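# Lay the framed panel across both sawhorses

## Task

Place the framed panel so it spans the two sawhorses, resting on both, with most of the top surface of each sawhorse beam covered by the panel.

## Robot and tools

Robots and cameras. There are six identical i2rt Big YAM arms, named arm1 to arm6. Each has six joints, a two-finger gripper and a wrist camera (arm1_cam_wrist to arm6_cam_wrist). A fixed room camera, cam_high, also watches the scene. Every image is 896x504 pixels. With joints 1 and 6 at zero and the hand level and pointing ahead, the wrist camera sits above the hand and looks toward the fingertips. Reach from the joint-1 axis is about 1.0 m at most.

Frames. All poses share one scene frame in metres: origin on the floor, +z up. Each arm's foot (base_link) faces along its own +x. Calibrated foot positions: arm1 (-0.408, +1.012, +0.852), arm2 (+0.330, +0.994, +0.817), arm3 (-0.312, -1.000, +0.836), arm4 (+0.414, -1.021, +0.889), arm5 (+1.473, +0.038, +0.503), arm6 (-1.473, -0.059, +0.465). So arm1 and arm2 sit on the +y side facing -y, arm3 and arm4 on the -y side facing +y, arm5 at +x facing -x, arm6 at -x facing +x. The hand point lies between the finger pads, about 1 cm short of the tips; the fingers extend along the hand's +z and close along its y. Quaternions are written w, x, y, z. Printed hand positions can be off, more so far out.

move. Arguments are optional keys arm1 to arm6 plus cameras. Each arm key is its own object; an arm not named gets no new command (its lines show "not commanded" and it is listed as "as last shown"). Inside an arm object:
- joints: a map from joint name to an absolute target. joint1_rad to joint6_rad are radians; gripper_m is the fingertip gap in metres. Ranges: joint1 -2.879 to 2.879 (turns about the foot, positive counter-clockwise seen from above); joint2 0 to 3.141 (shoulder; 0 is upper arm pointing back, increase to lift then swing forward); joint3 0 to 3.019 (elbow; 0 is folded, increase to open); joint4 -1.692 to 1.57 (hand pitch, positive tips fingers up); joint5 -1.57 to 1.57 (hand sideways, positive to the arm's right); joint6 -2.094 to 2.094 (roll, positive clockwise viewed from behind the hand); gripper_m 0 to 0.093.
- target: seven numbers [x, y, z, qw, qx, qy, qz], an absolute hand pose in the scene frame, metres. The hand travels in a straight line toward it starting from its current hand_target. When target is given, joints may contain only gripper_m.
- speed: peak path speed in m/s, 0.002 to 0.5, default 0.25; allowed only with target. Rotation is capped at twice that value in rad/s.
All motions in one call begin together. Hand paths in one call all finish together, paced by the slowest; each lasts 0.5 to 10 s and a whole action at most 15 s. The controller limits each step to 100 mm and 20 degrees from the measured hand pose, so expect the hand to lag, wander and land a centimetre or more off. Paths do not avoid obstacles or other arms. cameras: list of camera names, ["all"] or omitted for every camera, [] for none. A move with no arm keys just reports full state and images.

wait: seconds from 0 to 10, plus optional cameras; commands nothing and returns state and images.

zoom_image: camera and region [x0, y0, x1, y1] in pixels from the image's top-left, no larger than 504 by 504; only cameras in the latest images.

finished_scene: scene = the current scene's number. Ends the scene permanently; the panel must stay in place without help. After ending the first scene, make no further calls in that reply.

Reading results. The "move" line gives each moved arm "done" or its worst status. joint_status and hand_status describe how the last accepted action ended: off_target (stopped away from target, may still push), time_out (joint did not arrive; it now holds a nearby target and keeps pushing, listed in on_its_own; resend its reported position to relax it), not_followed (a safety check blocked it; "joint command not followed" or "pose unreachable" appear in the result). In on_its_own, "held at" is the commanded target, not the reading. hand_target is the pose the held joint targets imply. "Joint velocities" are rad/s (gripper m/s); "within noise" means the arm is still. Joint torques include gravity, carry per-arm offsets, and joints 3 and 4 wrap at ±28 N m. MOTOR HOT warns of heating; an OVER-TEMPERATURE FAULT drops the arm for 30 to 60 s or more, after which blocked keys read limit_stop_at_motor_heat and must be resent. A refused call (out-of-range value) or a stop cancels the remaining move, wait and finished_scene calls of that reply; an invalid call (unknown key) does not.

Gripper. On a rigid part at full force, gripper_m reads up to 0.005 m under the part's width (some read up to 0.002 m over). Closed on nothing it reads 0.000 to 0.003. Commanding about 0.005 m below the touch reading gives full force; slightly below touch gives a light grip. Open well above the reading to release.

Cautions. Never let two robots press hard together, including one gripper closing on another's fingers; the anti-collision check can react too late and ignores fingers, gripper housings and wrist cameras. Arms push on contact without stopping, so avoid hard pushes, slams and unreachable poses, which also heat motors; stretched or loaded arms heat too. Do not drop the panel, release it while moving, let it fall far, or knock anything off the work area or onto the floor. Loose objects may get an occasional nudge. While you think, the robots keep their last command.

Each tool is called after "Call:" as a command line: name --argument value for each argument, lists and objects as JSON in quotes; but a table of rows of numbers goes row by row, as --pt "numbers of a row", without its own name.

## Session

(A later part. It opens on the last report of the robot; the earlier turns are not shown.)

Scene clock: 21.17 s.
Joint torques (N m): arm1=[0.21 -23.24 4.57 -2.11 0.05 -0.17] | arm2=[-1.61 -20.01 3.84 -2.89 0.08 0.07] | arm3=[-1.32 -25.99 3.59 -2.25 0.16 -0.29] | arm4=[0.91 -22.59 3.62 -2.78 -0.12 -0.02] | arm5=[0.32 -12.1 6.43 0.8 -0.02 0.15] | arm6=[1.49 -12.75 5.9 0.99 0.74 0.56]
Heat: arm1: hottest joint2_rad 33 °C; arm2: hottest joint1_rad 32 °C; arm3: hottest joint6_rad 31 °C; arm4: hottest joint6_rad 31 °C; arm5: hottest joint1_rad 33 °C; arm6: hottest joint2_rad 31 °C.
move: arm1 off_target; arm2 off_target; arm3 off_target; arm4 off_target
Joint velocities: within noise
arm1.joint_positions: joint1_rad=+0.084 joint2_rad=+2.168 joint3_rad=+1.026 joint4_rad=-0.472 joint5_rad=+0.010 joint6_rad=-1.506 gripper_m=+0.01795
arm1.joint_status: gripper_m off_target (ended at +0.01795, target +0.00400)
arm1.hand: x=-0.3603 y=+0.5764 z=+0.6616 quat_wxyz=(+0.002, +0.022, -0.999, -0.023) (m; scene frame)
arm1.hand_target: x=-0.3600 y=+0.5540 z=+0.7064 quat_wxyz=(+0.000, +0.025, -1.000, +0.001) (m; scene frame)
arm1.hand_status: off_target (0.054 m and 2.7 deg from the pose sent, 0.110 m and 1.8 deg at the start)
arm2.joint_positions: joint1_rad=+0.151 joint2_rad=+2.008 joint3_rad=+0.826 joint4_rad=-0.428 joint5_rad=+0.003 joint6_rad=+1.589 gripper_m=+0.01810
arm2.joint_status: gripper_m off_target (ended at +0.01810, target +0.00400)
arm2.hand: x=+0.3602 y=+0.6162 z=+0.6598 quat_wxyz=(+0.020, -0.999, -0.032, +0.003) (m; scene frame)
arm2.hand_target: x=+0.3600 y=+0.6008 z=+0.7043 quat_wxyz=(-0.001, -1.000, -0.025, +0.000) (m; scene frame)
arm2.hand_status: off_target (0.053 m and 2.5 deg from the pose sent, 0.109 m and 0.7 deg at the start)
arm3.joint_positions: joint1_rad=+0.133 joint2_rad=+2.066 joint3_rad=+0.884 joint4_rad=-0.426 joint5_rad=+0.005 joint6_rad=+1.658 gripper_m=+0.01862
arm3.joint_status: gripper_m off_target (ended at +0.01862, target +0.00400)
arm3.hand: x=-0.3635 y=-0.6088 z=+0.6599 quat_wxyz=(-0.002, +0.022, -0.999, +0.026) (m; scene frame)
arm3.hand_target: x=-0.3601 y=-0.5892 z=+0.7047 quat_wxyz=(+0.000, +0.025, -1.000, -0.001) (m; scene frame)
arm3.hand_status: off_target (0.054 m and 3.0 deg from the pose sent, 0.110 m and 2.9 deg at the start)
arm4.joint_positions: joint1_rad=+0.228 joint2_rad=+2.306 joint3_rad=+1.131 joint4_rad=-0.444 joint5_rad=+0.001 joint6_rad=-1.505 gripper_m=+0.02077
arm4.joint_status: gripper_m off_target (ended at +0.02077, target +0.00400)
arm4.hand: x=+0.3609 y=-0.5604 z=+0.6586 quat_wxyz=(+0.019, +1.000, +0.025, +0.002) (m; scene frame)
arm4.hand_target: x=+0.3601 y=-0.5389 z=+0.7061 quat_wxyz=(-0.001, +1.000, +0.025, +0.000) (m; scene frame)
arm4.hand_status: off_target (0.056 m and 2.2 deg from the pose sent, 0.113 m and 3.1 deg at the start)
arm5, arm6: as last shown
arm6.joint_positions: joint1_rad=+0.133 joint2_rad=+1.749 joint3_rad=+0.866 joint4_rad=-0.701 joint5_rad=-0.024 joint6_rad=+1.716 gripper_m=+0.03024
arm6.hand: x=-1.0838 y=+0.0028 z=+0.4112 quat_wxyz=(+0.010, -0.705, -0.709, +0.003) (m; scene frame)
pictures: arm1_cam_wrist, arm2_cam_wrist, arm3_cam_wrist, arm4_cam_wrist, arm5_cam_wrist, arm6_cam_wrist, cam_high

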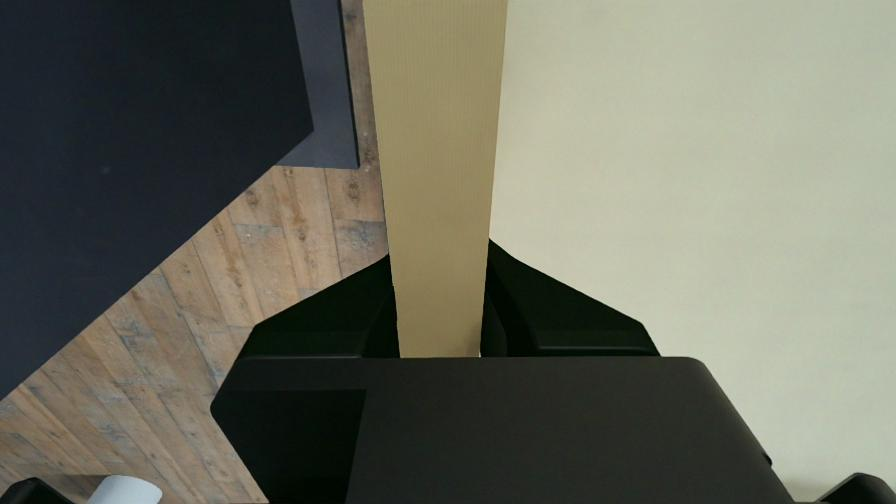

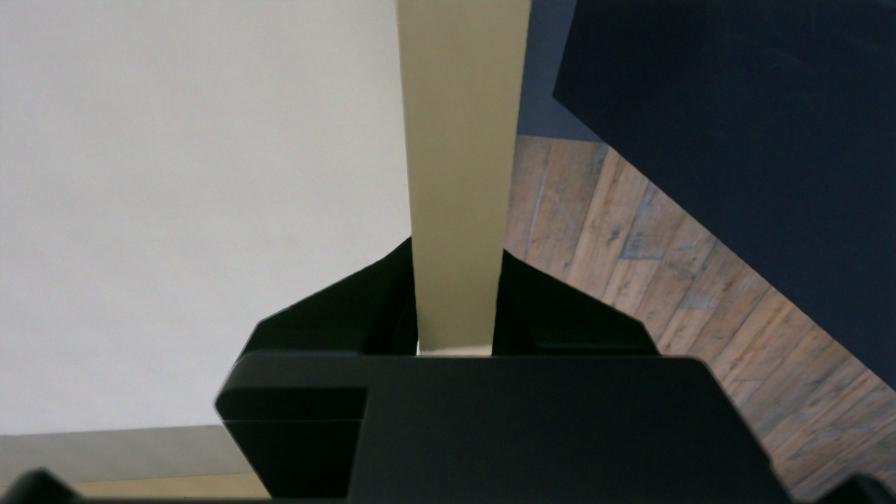

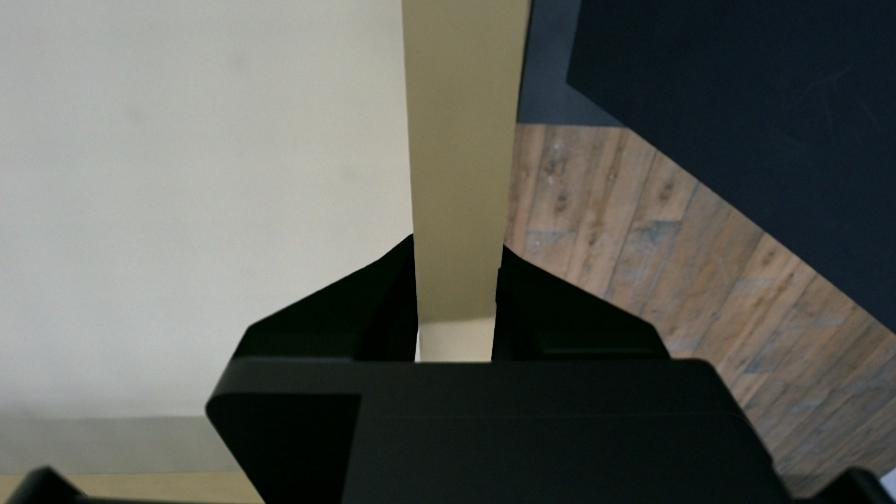

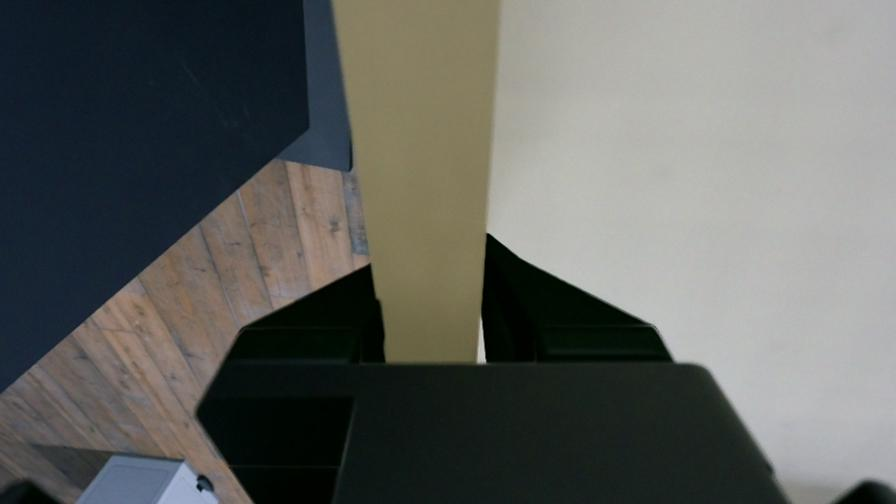

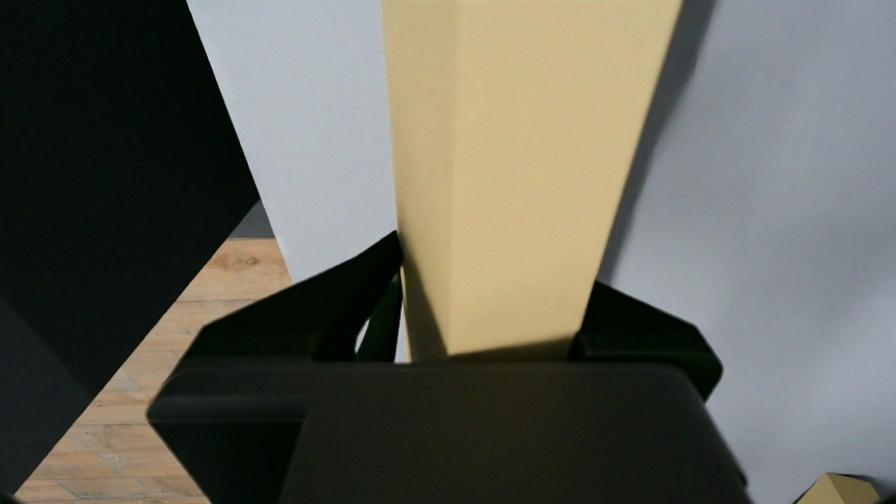

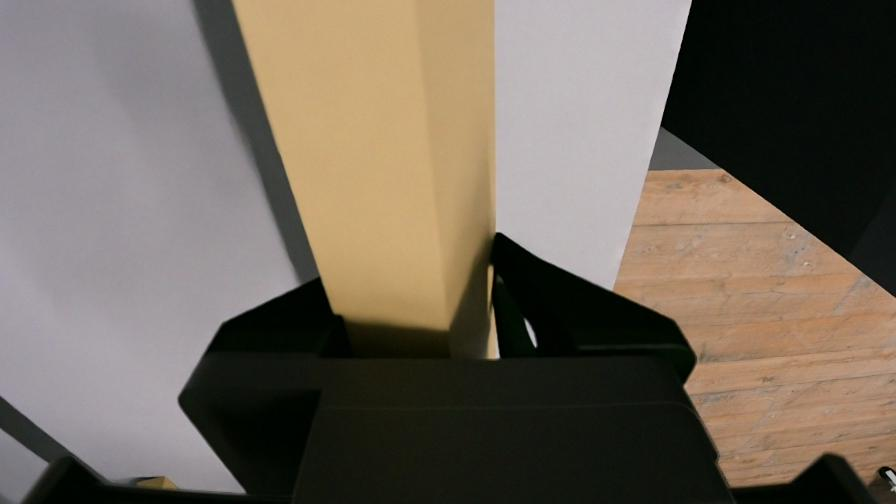

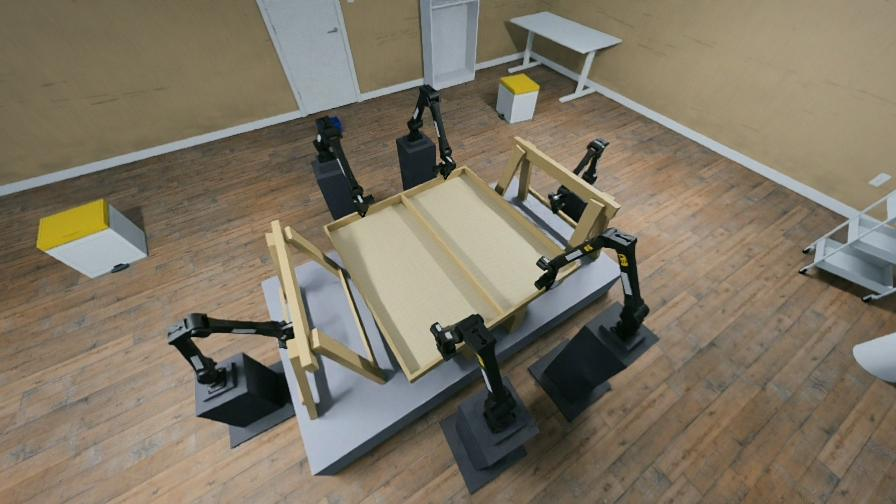

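Call:
move --arm1 '{"target":[-0.36,0.553,1.12,0,-0.025,1,0],"speed":0.12}' --arm2 '{"target":[0.36,0.600,1.12,0,1,0.025,0],"speed":0.12}' --arm3 '{"target":[-0.36,-0.588,1.12,0,-0.025,1,0],"speed":0.12}' --arm4 '{"target":[0.36,-0.538,1.12,0,1,0.025,0],"speed":0.12}'

Scene clock: 26.83 s.
Joint torques (N m): arm1=[1.03 -17.9 19.52 -2.36 0.04 -0.06] | arm2=[-1.08 -14.04 19.86 -3.11 -0.21 0.16] | arm3=[-0.5 -18.67 20.15 -2.65 0.29 -0.16] | arm4=[1.38 -16.62 21.08 -3.51 -0.2 0.13] | arm5=[0.38 -12.16 6.43 0.79 -0.02 0.15] | arm6=[1.44 -12.81 5.9 0.99 0.74 0.56]
Heat: arm1: hottest joint2_rad 34 °C; arm2: hottest joint1_rad 32 °C; arm3: hottest joint2_rad 31 °C; arm4: hottest joint3_rad 31 °C; arm5: hottest joint1_rad 33 °C; arm6: hottest joint2_rad 31 °C.
move: arm1 off_target; arm2 off_target; arm3 off_target; arm4 off_target
Joint velocities: within noise
arm1.joint_positions: joint1_rad=+0.082 joint2_rad=+1.570 joint3_rad=+1.364 joint4_rad=-1.498 joint5_rad=+0.009 joint6_rad=-1.511 gripper_m=+0.02142
arm1.joint_status: not commanded
arm1.hand: x=-0.3658 y=+0.5836 z=+1.0363 quat_wxyz=(+0.005, +0.024, -0.997, -0.068) (m; scene frame)
arm1.hand_target: x=-0.3612 y=+0.5625 z=+1.1169 quat_wxyz=(-0.001, +0.025, -1.000, +0.002) (m; scene frame)
arm1.hand_status: off_target (0.089 m and 7.8 deg from the pose sent, 0.459 m and 2.7 deg at the start; pose on its path clipped on 60 of 155 steps)
arm2.joint_positions: joint1_rad=+0.143 joint2_rad=+1.416 joint3_rad=+1.267 joint4_rad=-1.556 joint5_rad=+0.009 joint6_rad=+1.578 gripper_m=+0.02122
arm2.joint_status: not commanded
arm2.hand: x=+0.3559 y=+0.6192 z=+1.0291 quat_wxyz=(+0.067, -0.997, -0.034, +0.008) (m; scene frame)
arm2.hand_target: x=+0.3589 y=+0.6093 z=+1.1137 quat_wxyz=(-0.003, -1.000, -0.026, -0.001) (m; scene frame)
arm2.hand_status: off_target (0.093 m and 7.9 deg from the pose sent, 0.461 m and 2.5 deg at the start; pose on its path clipped on 70 of 155 steps)
arm3.joint_positions: joint1_rad=+0.128 joint2_rad=+1.444 joint3_rad=+1.281 joint4_rad=-1.529 joint5_rad=+0.001 joint6_rad=+1.652 gripper_m=+0.02064
arm3.joint_status: not commanded
arm3.hand: x=-0.3592 y=-0.6113 z=+1.0367 quat_wxyz=(-0.004, +0.024, -0.997, +0.068) (m; scene frame)
arm3.hand_target: x=-0.3591 y=-0.5964 z=+1.1155 quat_wxyz=(+0.000, +0.025, -1.000, -0.002) (m; scene frame)
arm3.hand_status: off_target (0.087 m and 7.8 deg from the pose sent, 0.461 m and 3.0 deg at the start; pose on its path clipped on 54 of 155 steps)
arm4.joint_positions: joint1_rad=+0.221 joint2_rad=+1.651 joint3_rad=+1.342 joint4_rad=-1.398 joint5_rad=+0.001 joint6_rad=-1.520 gripper_m=+0.02469
arm4.joint_status: not commanded
arm4.hand: x=+0.3659 y=-0.5747 z=+1.0339 quat_wxyz=(+0.063, +0.998, +0.029, +0.006) (m; scene frame)
arm4.hand_target: x=+0.3612 y=-0.5478 z=+1.1172 quat_wxyz=(-0.003, +1.000, +0.025, -0.001) (m; scene frame)
arm4.hand_status: off_target (0.094 m and 7.2 deg from the pose sent, 0.462 m and 2.3 deg at the start; pose on its path clipped on 66 of 155 steps)
arm5, arm6: as last shown
pictures: arm1_cam_wrist, arm2_cam_wrist, arm3_cam_wrist, arm4_cam_wrist, arm5_cam_wrist, arm6_cam_wrist, cam_high

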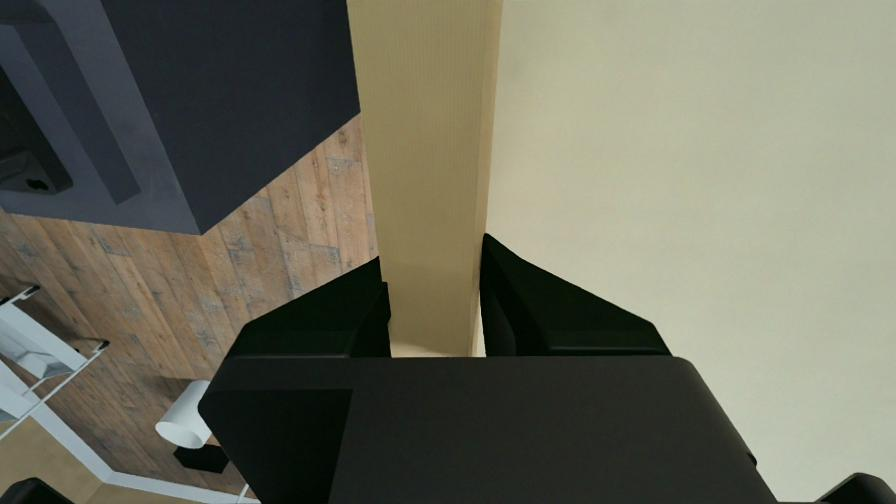

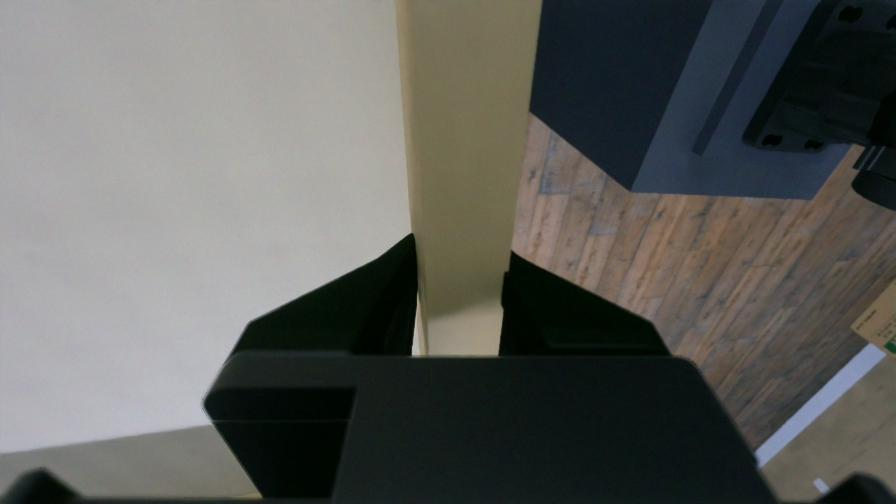

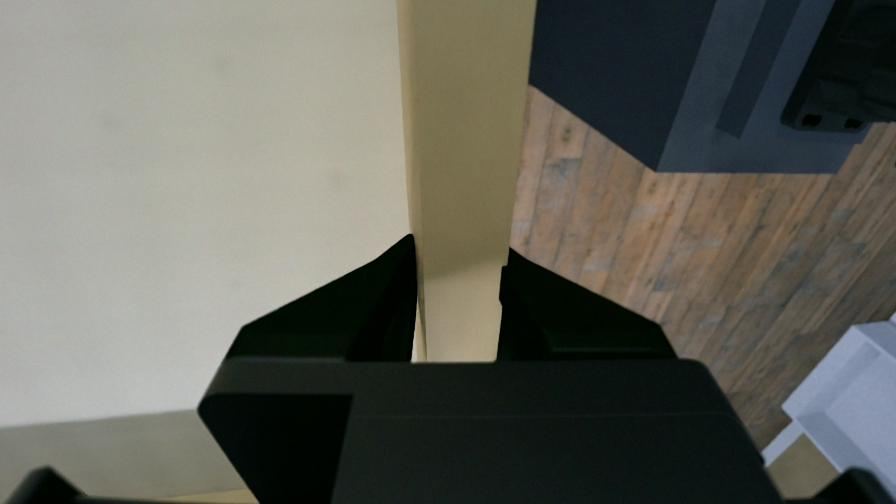

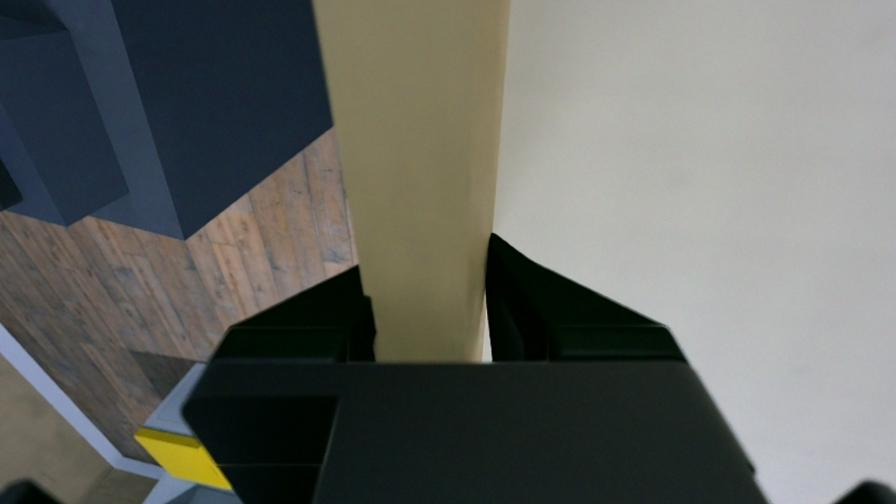

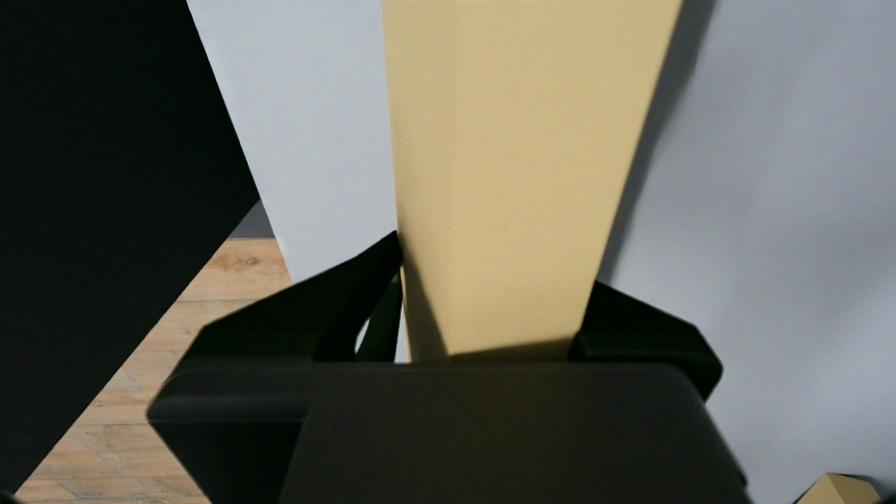

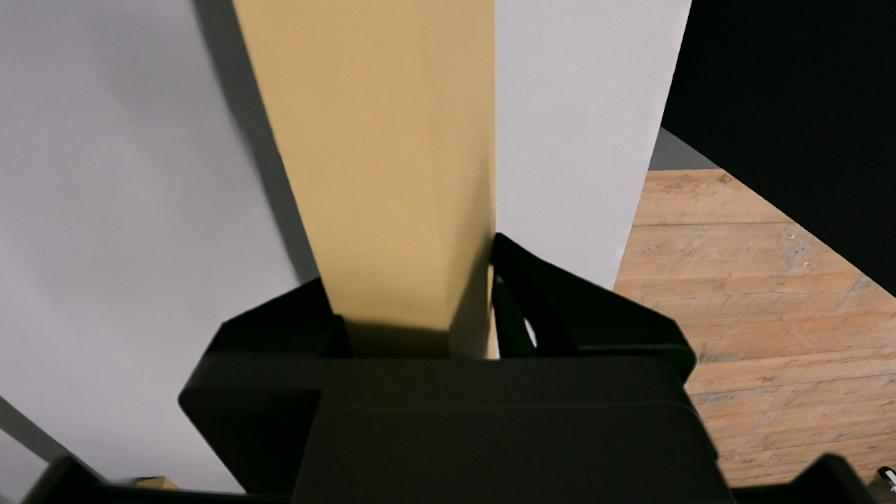

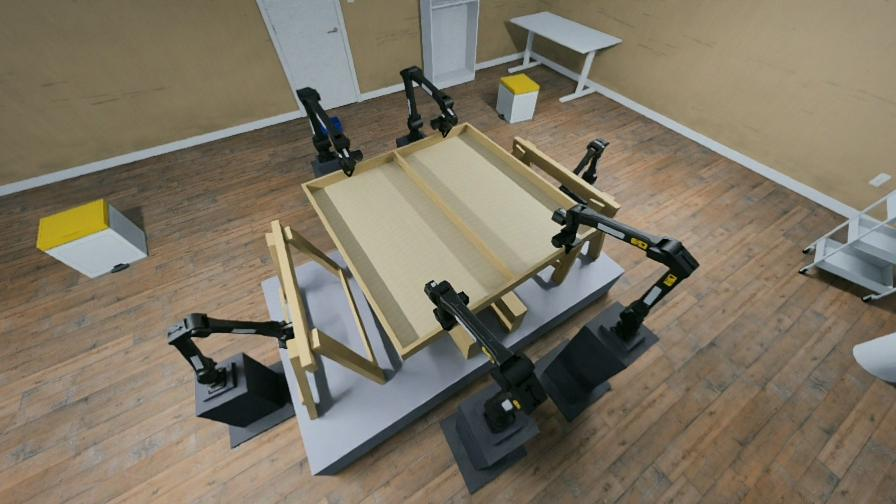

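Call:
move --arm1 '{"target":[-0.36,0.562,1.18,0,-0.025,1,0],"speed":0.12}' --arm2 '{"target":[0.36,0.608,1.18,0,1,0.025,0],"speed":0.12}' --arm3 '{"target":[-0.36,-0.595,1.18,0,-0.025,1,0],"speed":0.12}' --arm4 '{"target":[0.36,-0.548,1.18,0,1,0.025,0],"speed":0.12}' --cameras '["cam_high","arm5_cam_wrist"]'

Call:
zoom_image --camera "cam_high" --region '[240, 100, 640, 460]'

Scene clock: 30.40 s.
Joint torques (N m): arm1=[1.08 -18.73 20.92 -2.48 -0.14 -0.05] | arm2=[-0.91 -15.68 19.64 -2.29 -0.31 0.13] | arm3=[-0.38 -19.84 19.84 -1.48 0.38 -0.13] | arm4=[1.49 -16.91 22.23 -4.03 -0.05 0.16] | arm5=[0.38 -12.1 6.43 0.8 -0.02 0.15] | arm6=[1.49 -12.57 5.96 1.06 0.74 0.56]
Heat: arm1: hottest joint2_rad 34 °C; arm2: hottest joint3_rad 33 °C; arm3: hottest joint2_rad 31 °C; arm4: hottest joint3_rad 33 °C; arm5: hottest joint1_rad 33 °C; arm6: hottest joint2_rad 31 °C.
move: arm1 off_target; arm2 off_target; arm3 off_target; arm4 off_target
Joint velocities: within noise
arm1.joint_positions: joint1_rad=+0.083 joint2_rad=+1.556 joint3_rad=+1.466 joint4_rad=-1.634 joint5_rad=+0.014 joint6_rad=-1.508 gripper_m=+0.02239
arm1.joint_status: not commanded
arm1.hand: x=-0.3667 y=+0.5868 z=+1.0822 quat_wxyz=(+0.008, +0.024, -0.997, -0.077) (m; scene frame)
arm1.hand_target: x=-0.3619 y=+0.5746 z=+1.1734 quat_wxyz=(-0.001, +0.025, -1.000, +0.006) (m; scene frame)
arm1.hand_status: off_target (0.101 m and 8.9 deg from the pose sent, 0.145 m and 7.8 deg at the start; pose on its path clipped on 86 of 91 steps; a joint's target at an end of its range on 19 of 91 steps)
arm2.joint_positions: joint1_rad=+0.142 joint2_rad=+1.369 joint3_rad=+1.330 joint4_rad=-1.616 joint5_rad=+0.012 joint6_rad=+1.579 gripper_m=+0.02044
arm2.joint_status: not commanded
arm2.hand: x=+0.3549 y=+0.6207 z=+1.0691 quat_wxyz=(+0.043, -0.999, -0.033, +0.008) (m; scene frame)
arm2.hand_target: x=+0.3582 y=+0.6199 z=+1.1602 quat_wxyz=(-0.050, -0.998, -0.026, -0.003) (m; scene frame)
arm2.hand_status: off_target (0.112 m and 5.1 deg from the pose sent, 0.151 m and 7.9 deg at the start; pose on its path clipped on 87 of 91 steps; a joint's target at an end of its range on 75 of 91 steps)
arm3.joint_positions: joint1_rad=+0.128 joint2_rad=+1.408 joint3_rad=+1.386 joint4_rad=-1.632 joint5_rad=-0.002 joint6_rad=+1.652 gripper_m=+0.01991
arm3.joint_status: not commanded
arm3.hand: x=-0.3596 y=-0.6100 z=+1.0897 quat_wxyz=(-0.001, +0.023, -0.999, +0.049) (m; scene frame)
arm3.hand_target: x=-0.3589 y=-0.6048 z=+1.1740 quat_wxyz=(+0.004, +0.024, -0.999, -0.040) (m; scene frame)
arm3.hand_status: off_target (0.092 m and 5.7 deg from the pose sent, 0.144 m and 7.8 deg at the start; pose on its path clipped on 46 of 91 steps; a joint's target at an end of its range on 70 of 91 steps)
arm4.joint_positions: joint1_rad=+0.221 joint2_rad=+1.623 joint3_rad=+1.438 joint4_rad=-1.529 joint5_rad=-0.002 joint6_rad=-1.521 gripper_m=+0.02479
arm4.joint_status: not commanded
arm4.hand: x=+0.3654 y=-0.5757 z=+1.0825 quat_wxyz=(+0.066, +0.997, +0.029, +0.004) (m; scene frame)
arm4.hand_target: x=+0.3615 y=-0.5597 z=+1.1735 quat_wxyz=(-0.004, +1.000, +0.025, -0.001) (m; scene frame)
arm4.hand_status: off_target (0.102 m and 7.6 deg from the pose sent, 0.149 m and 7.2 deg at the start; pose on its path clipped on 87 of 91 steps)
arm5, arm6: as last shown
arm6.joint_positions: joint1_rad=+0.133 joint2_rad=+1.749 joint3_rad=+0.866 joint4_rad=-0.701 joint5_rad=-0.024 joint6_rad=+1.716 gripper_m=+0.03023
pictures: arm5_cam_wrist, cam_high

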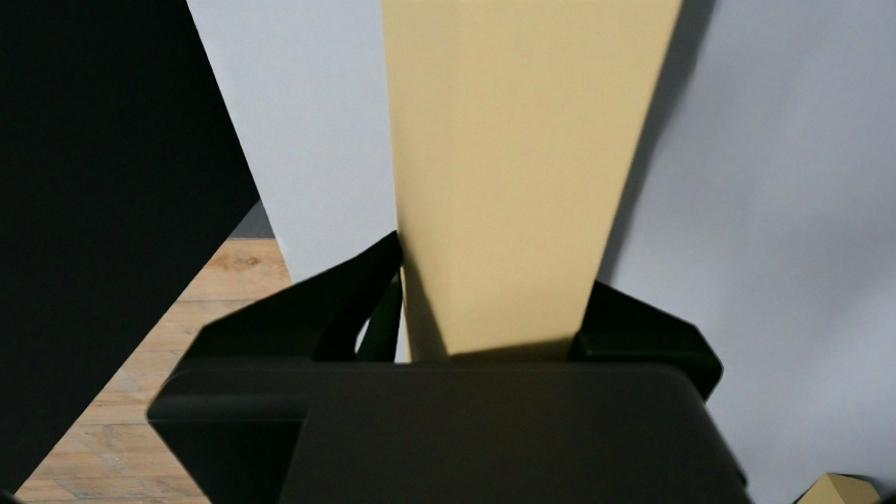

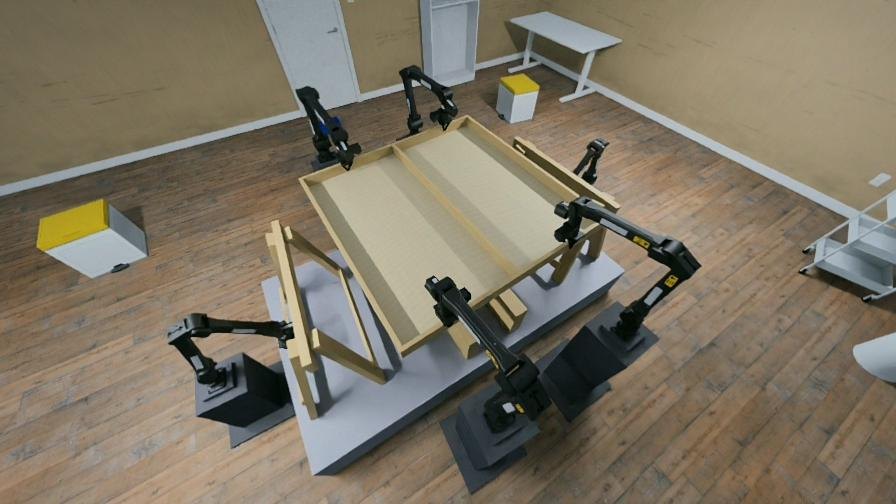

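Scaled by 1.260.

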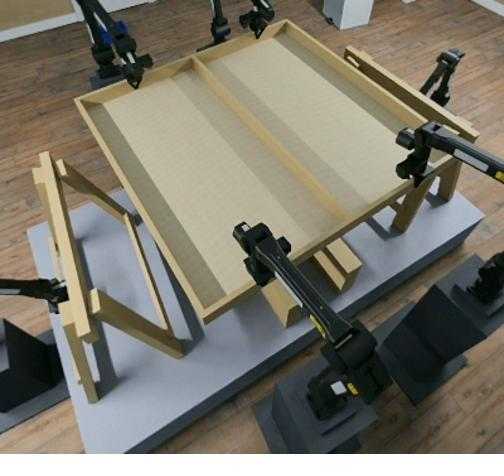

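Call:
move --arm5 '{"joints":{"gripper_m":0.015}}' --arm6 '{"joints":{"gripper_m":0.015}}' --cameras '[]'

Call:
move --arm5 '{"target":[0.76,0.0,0.41,0,0.73,0.685,0],"speed":0.12}' --arm6 '{"target":[-0.76,0.0,0.41,0,0.72,0.69,0],"speed":0.12}'

Scene clock: 32.63 s.
Joint torques (N m): arm1=[1.14 -18.73 20.9 -2.5 -0.12 -0.06] | arm2=[-0.91 -15.44 19.59 -2.14 -0.27 0.14] | arm3=[-0.32 -19.84 19.84 -1.48 0.37 -0.13] | arm4=[1.55 -17.03 22.13 -3.89 -0.1 0.17] | arm5=[0.44 -12.34 6.17 1.01 -0.03 0.15] | arm6=[1.55 -12.75 5.91 1.01 0.79 0.63]
Heat: arm1: hottest joint2_rad 35 °C; arm2: hottest joint3_rad 35 °C; arm3: hottest joint3_rad 32 °C; arm4: hottest joint3_rad 35 °C; arm5: hottest joint1_rad 33 °C; arm6: hottest joint2_rad 31 °C.
move: arm5 off_target; arm6 off_target
Joint velocities: within noise
arm1.joint_positions: joint1_rad=+0.083 joint2_rad=+1.556 joint3_rad=+1.467 joint4_rad=-1.634 joint5_rad=+0.013 joint6_rad=-1.508 gripper_m=+0.02241
arm1.joint_status: not commanded
arm1.hand: x=-0.3667 y=+0.5868 z=+1.0823 quat_wxyz=(+0.008, +0.024, -0.997, -0.077) (m; scene frame)
arm1.hand_target: x=-0.3618 y=+0.5745 z=+1.1734 quat_wxyz=(-0.001, +0.025, -1.000, +0.006) (m; scene frame)
arm1.hand_status: not commanded
arm2.joint_positions: joint1_rad=+0.142 joint2_rad=+1.369 joint3_rad=+1.331 joint4_rad=-1.616 joint5_rad=+0.012 joint6_rad=+1.579 gripper_m=+0.02041
arm2.joint_status: not commanded
arm2.hand: x=+0.3550 y=+0.6207 z=+1.0695 quat_wxyz=(+0.042, -0.999, -0.033, +0.008) (m; scene frame)
arm2.hand_target: x=+0.3582 y=+0.6198 z=+1.1601 quat_wxyz=(-0.050, -0.998, -0.026, -0.003) (m; scene frame)
arm2.hand_status: not commanded
arm3.joint_positions: joint1_rad=+0.128 joint2_rad=+1.408 joint3_rad=+1.387 joint4_rad=-1.632 joint5_rad=-0.001 joint6_rad=+1.652 gripper_m=+0.01989
arm3.joint_status: not commanded
arm3.hand: x=-0.3595 y=-0.6099 z=+1.0899 quat_wxyz=(-0.001, +0.023, -0.999, +0.049) (m; scene frame)
arm3.hand_target: x=-0.3589 y=-0.6047 z=+1.1740 quat_wxyz=(+0.004, +0.024, -0.999, -0.040) (m; scene frame)
arm3.hand_status: not commanded
arm4.joint_positions: joint1_rad=+0.221 joint2_rad=+1.623 joint3_rad=+1.440 joint4_rad=-1.531 joint5_rad=-0.002 joint6_rad=-1.521 gripper_m=+0.02483
arm4.joint_status: not commanded
arm4.hand: x=+0.3654 y=-0.5757 z=+1.0832 quat_wxyz=(+0.067, +0.997, +0.029, +0.004) (m; scene frame)
arm4.hand_target: x=+0.3615 y=-0.5597 z=+1.1736 quat_wxyz=(-0.004, +1.000, +0.025, -0.001) (m; scene frame)
arm4.hand_status: not commanded
arm5.joint_positions: joint1_rad=+0.148 joint2_rad=+1.816 joint3_rad=+0.812 joint4_rad=-0.561 joint5_rad=-0.002 joint6_rad=-1.419 gripper_m=+0.02817
arm5.joint_status: gripper_m off_target (ended at +0.02819, target +0.01500)
arm5.hand: x=+1.0895 y=-0.0010 z=+0.4110 quat_wxyz=(+0.002, +0.725, +0.689, +0.000) (m; scene frame)
arm5.hand_target: x=+1.0881 y=+0.0000 z=+0.4052 quat_wxyz=(+0.000, +0.729, +0.684, +0.000) (m; scene frame)
arm5.hand_status: not commanded
arm6.joint_positions: joint1_rad=+0.133 joint2_rad=+1.749 joint3_rad=+0.866 joint4_rad=-0.701 joint5_rad=-0.025 joint6_rad=+1.710 gripper_m=+0.02959
arm6.joint_status: gripper_m off_target (ended at +0.02959, target +0.01500)
arm6.hand: x=-1.0839 y=+0.0028 z=+0.4112 quat_wxyz=(+0.011, -0.704, -0.710, +0.003) (m; scene frame)
arm6.hand_target: x=-1.0750 y=+0.0000 z=+0.4101 quat_wxyz=(+0.000, -0.729, -0.684, +0.000) (m; scene frame)
arm6.hand_status: not commanded
pictures: none
No camera images: "cameras" was empty.

Scene clock: 35.90 s.
Joint torques (N m): arm1=[1.14 -18.73 20.92 -2.5 -0.12 -0.06] | arm2=[-0.91 -15.44 19.6 -2.15 -0.27 0.13] | arm3=[-0.26 -19.96 19.84 -1.48 0.38 -0.13] | arm4=[1.55 -17.03 22.16 -3.85 -0.1 0.17] | arm5=[-0.38 -12.04 18.71 2.84 0.63 0.01] | arm6=[-0.15 -11.46 15.72 4.07 0.82 0.45]
Heat: arm1: hottest joint3_rad 36 °C; arm2: hottest joint3_rad 37 °C; arm3: hottest joint3_rad 33 °C; arm4: hottest joint3_rad 37 °C; arm5: hottest joint1_rad 33 °C; arm6: hottest joint2_rad 31 °C.
move: arm5 off_target; arm6 off_target
Joint velocities: within noise
arm1, arm2, arm3, arm4: as last shown
arm3.hand: x=-0.3595 y=-0.6100 z=+1.0901 quat_wxyz=(-0.001, +0.023, -0.999, +0.049) (m; scene frame)
arm3.hand_target: x=-0.3589 y=-0.6047 z=+1.1742 quat_wxyz=(+0.004, +0.024, -0.999, -0.040) (m; scene frame)
arm5.joint_positions: joint1_rad=+0.137 joint2_rad=+1.901 joint3_rad=+0.944 joint4_rad=-0.792 joint5_rad=-0.015 joint6_rad=-1.425 gripper_m=+0.01812
arm5.joint_status: not commanded
arm5.on_its_own: gripper_m moved -0.01005 toward your old target +0.01500
arm5.hand: x=+1.0906 y=+0.0008 z=+0.4101 quat_wxyz=(+0.064, +0.724, +0.684, +0.068) (m; scene frame)
arm5.hand_target: x=+1.0003 y=+0.0014 z=+0.4235 quat_wxyz=(-0.001, +0.730, +0.684, +0.000) (m; scene frame)
arm5.hand_status: off_target (0.331 m and 10.7 deg from the pose sent, 0.330 m and 0.8 deg at the start; pose on its path clipped on 73 of 98 steps)
arm6.joint_positions: joint1_rad=+0.130 joint2_rad=+1.842 joint3_rad=+0.991 joint4_rad=-0.912 joint5_rad=-0.029 joint6_rad=+1.681 gripper_m=+0.01953
arm6.joint_status: not commanded
arm6.on_its_own: gripper_m moved -0.01006 toward your old target +0.01500
arm6.hand: x=-1.0855 y=+0.0020 z=+0.4096 quat_wxyz=(+0.067, -0.692, -0.715, +0.072) (m; scene frame)
arm6.hand_target: x=-0.9959 y=-0.0006 z=+0.4232 quat_wxyz=(+0.001, -0.722, -0.692, -0.001) (m; scene frame)
arm6.hand_status: off_target (0.326 m and 12.1 deg from the pose sent, 0.324 m and 3.3 deg at the start; pose on its path clipped on 74 of 98 steps)
pictures: arm1_cam_wrist, arm2_cam_wrist, arm3_cam_wrist, arm4_cam_wrist, arm5_cam_wrist, arm6_cam_wrist, cam_high

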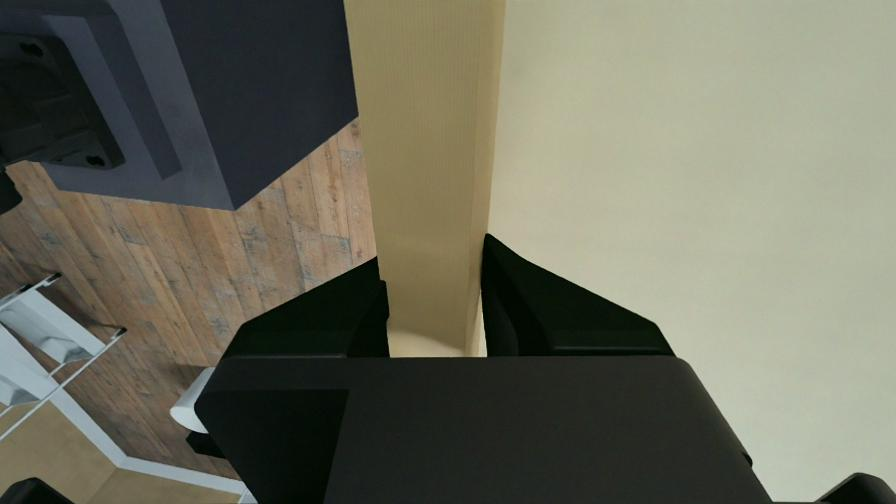

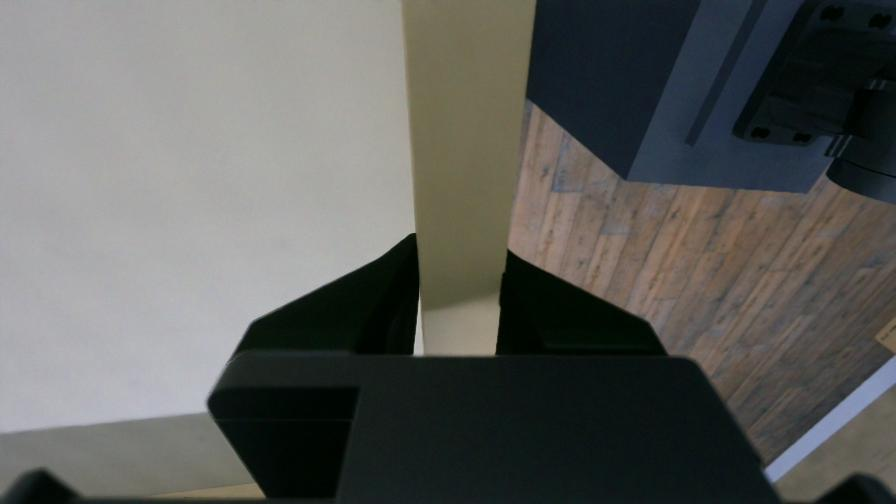

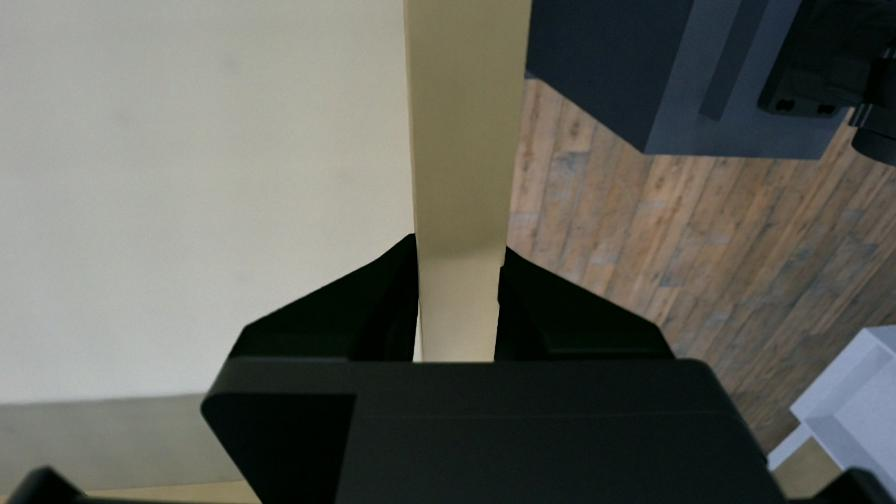

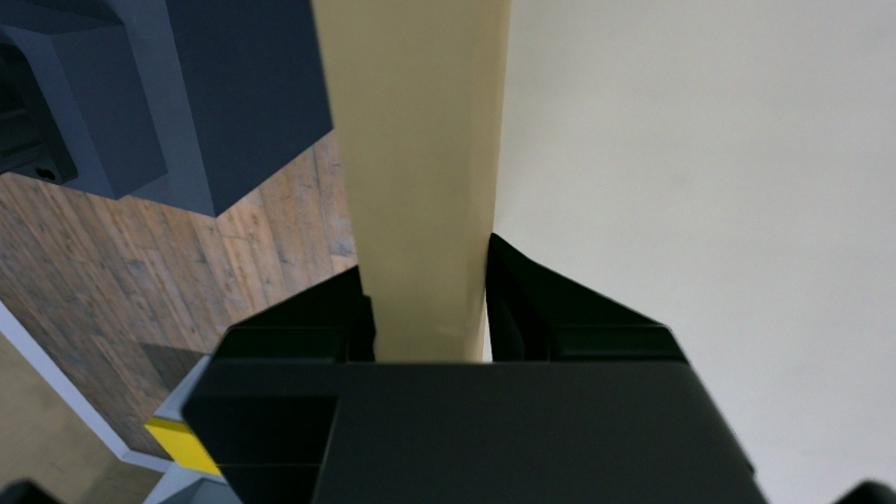

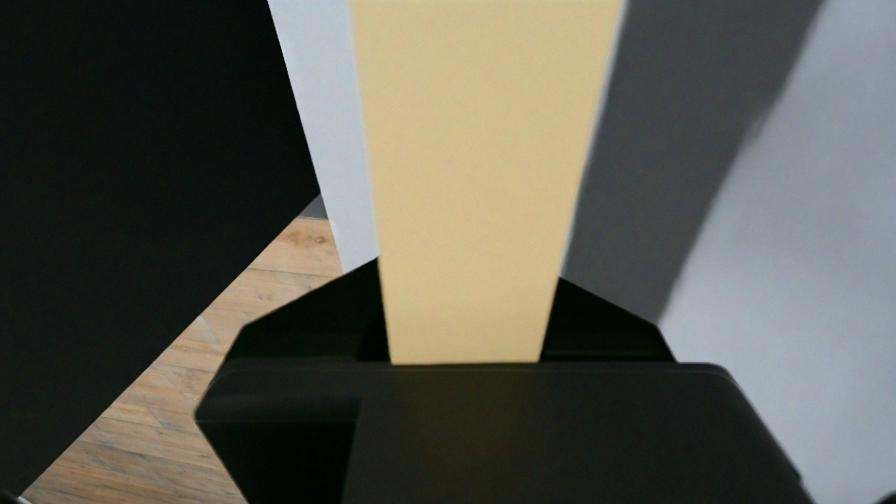

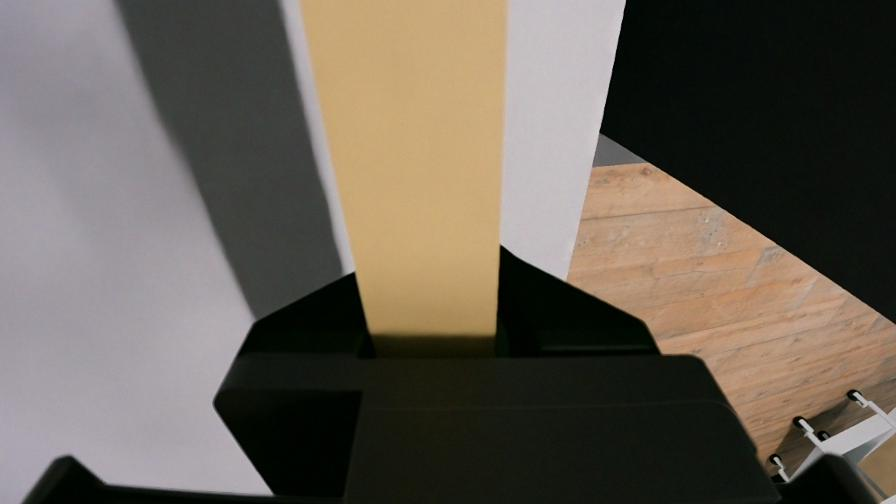

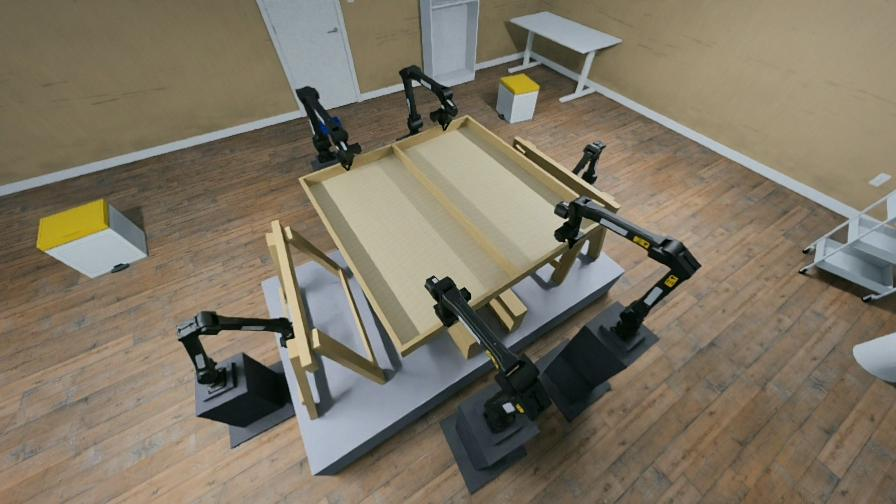

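Call:
move --arm5 '{"joints":{"joint1_rad":0.12,"joint2_rad":2.083,"joint3_rad":1.245,"joint4_rad":-0.733}}' --arm6 '{"joints":{"joint1_rad":0.11,"joint2_rad":2.02,"joint3_rad":1.256,"joint4_rad":-0.807}}' --cameras '["cam_high"]'

Scene clock: 39.13 s.
Joint torques (N m): arm1=[1.08 -18.73 20.9 -2.5 -0.12 -0.06] | arm2=[-0.91 -15.44 19.6 -2.14 -0.27 0.13] | arm3=[-0.26 -19.9 19.84 -1.48 0.37 -0.13] | arm4=[1.55 -17.08 22.13 -3.86 -0.1 0.17] | arm5=[-0.15 -11.58 15.3 5.33 0.47 0.12] | arm6=[0.56 -11.11 11.92 6.06 1.29 0.68]
Heat: arm1: hottest joint3_rad 37 °C; arm2: hottest joint3_rad 39 °C; arm3: hottest joint3_rad 35 °C; arm4: hottest joint3_rad 39 °C; arm5: hottest joint1_rad 33 °C; arm6: hottest joint2_rad 31 °C.
move: arm5 time_out; arm6 time_out
Joint velocities: within noise
arm1, arm2, arm3, arm4: as last shown
arm5.joint_positions: joint1_rad=+0.128 joint2_rad=+2.010 joint3_rad=+1.151 joint4_rad=-0.884 joint5_rad=-0.011 joint6_rad=-1.437 gripper_m=+0.01802
arm5.joint_status: joint3_rad time_out (moved +0.207 of +0.301); joint4_rad time_out (moved -0.092 of +0.059); the others done
arm5.on_its_own: joint3_rad reads +1.151 and still pushes toward +1.245 since a time_out; joint4_rad reads -0.884 and still pushes toward -0.733 since a time_out
arm5.hand: x=+1.0242 y=-0.0006 z=+0.4100 quat_wxyz=(+0.061, +0.723, +0.685, +0.067) (m; scene frame)
arm5.hand_target: x=+0.9533 y=+0.0004 z=+0.3939 quat_wxyz=(+0.002, +0.732, +0.682, +0.004) (m; scene frame)
arm5.hand_status: not commanded
arm6.joint_positions: joint1_rad=+0.128 joint2_rad=+1.949 joint3_rad=+1.175 joint4_rad=-0.956 joint5_rad=-0.040 joint6_rad=+1.659 gripper_m=+0.01957
arm6.joint_status: joint4_rad time_out (moved -0.045 of +0.105); the others done
arm6.on_its_own: joint4_rad reads -0.956 and still pushes toward -0.807 since a time_out; joint6_rad reads +1.659 and still pushes toward +1.733 since a time_out
arm6.hand: x=-1.0211 y=+0.0125 z=+0.4084 quat_wxyz=(+0.062, -0.686, -0.723, +0.055) (m; scene frame)
arm6.hand_target: x=-0.9551 y=+0.0080 z=+0.3927 quat_wxyz=(+0.003, -0.720, -0.694, +0.001) (m; scene frame)
arm6.hand_status: not commanded
pictures: cam_high

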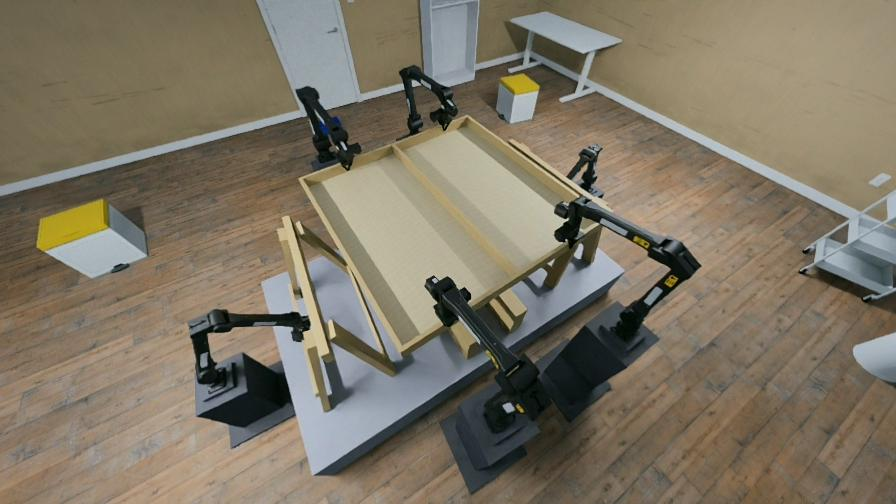

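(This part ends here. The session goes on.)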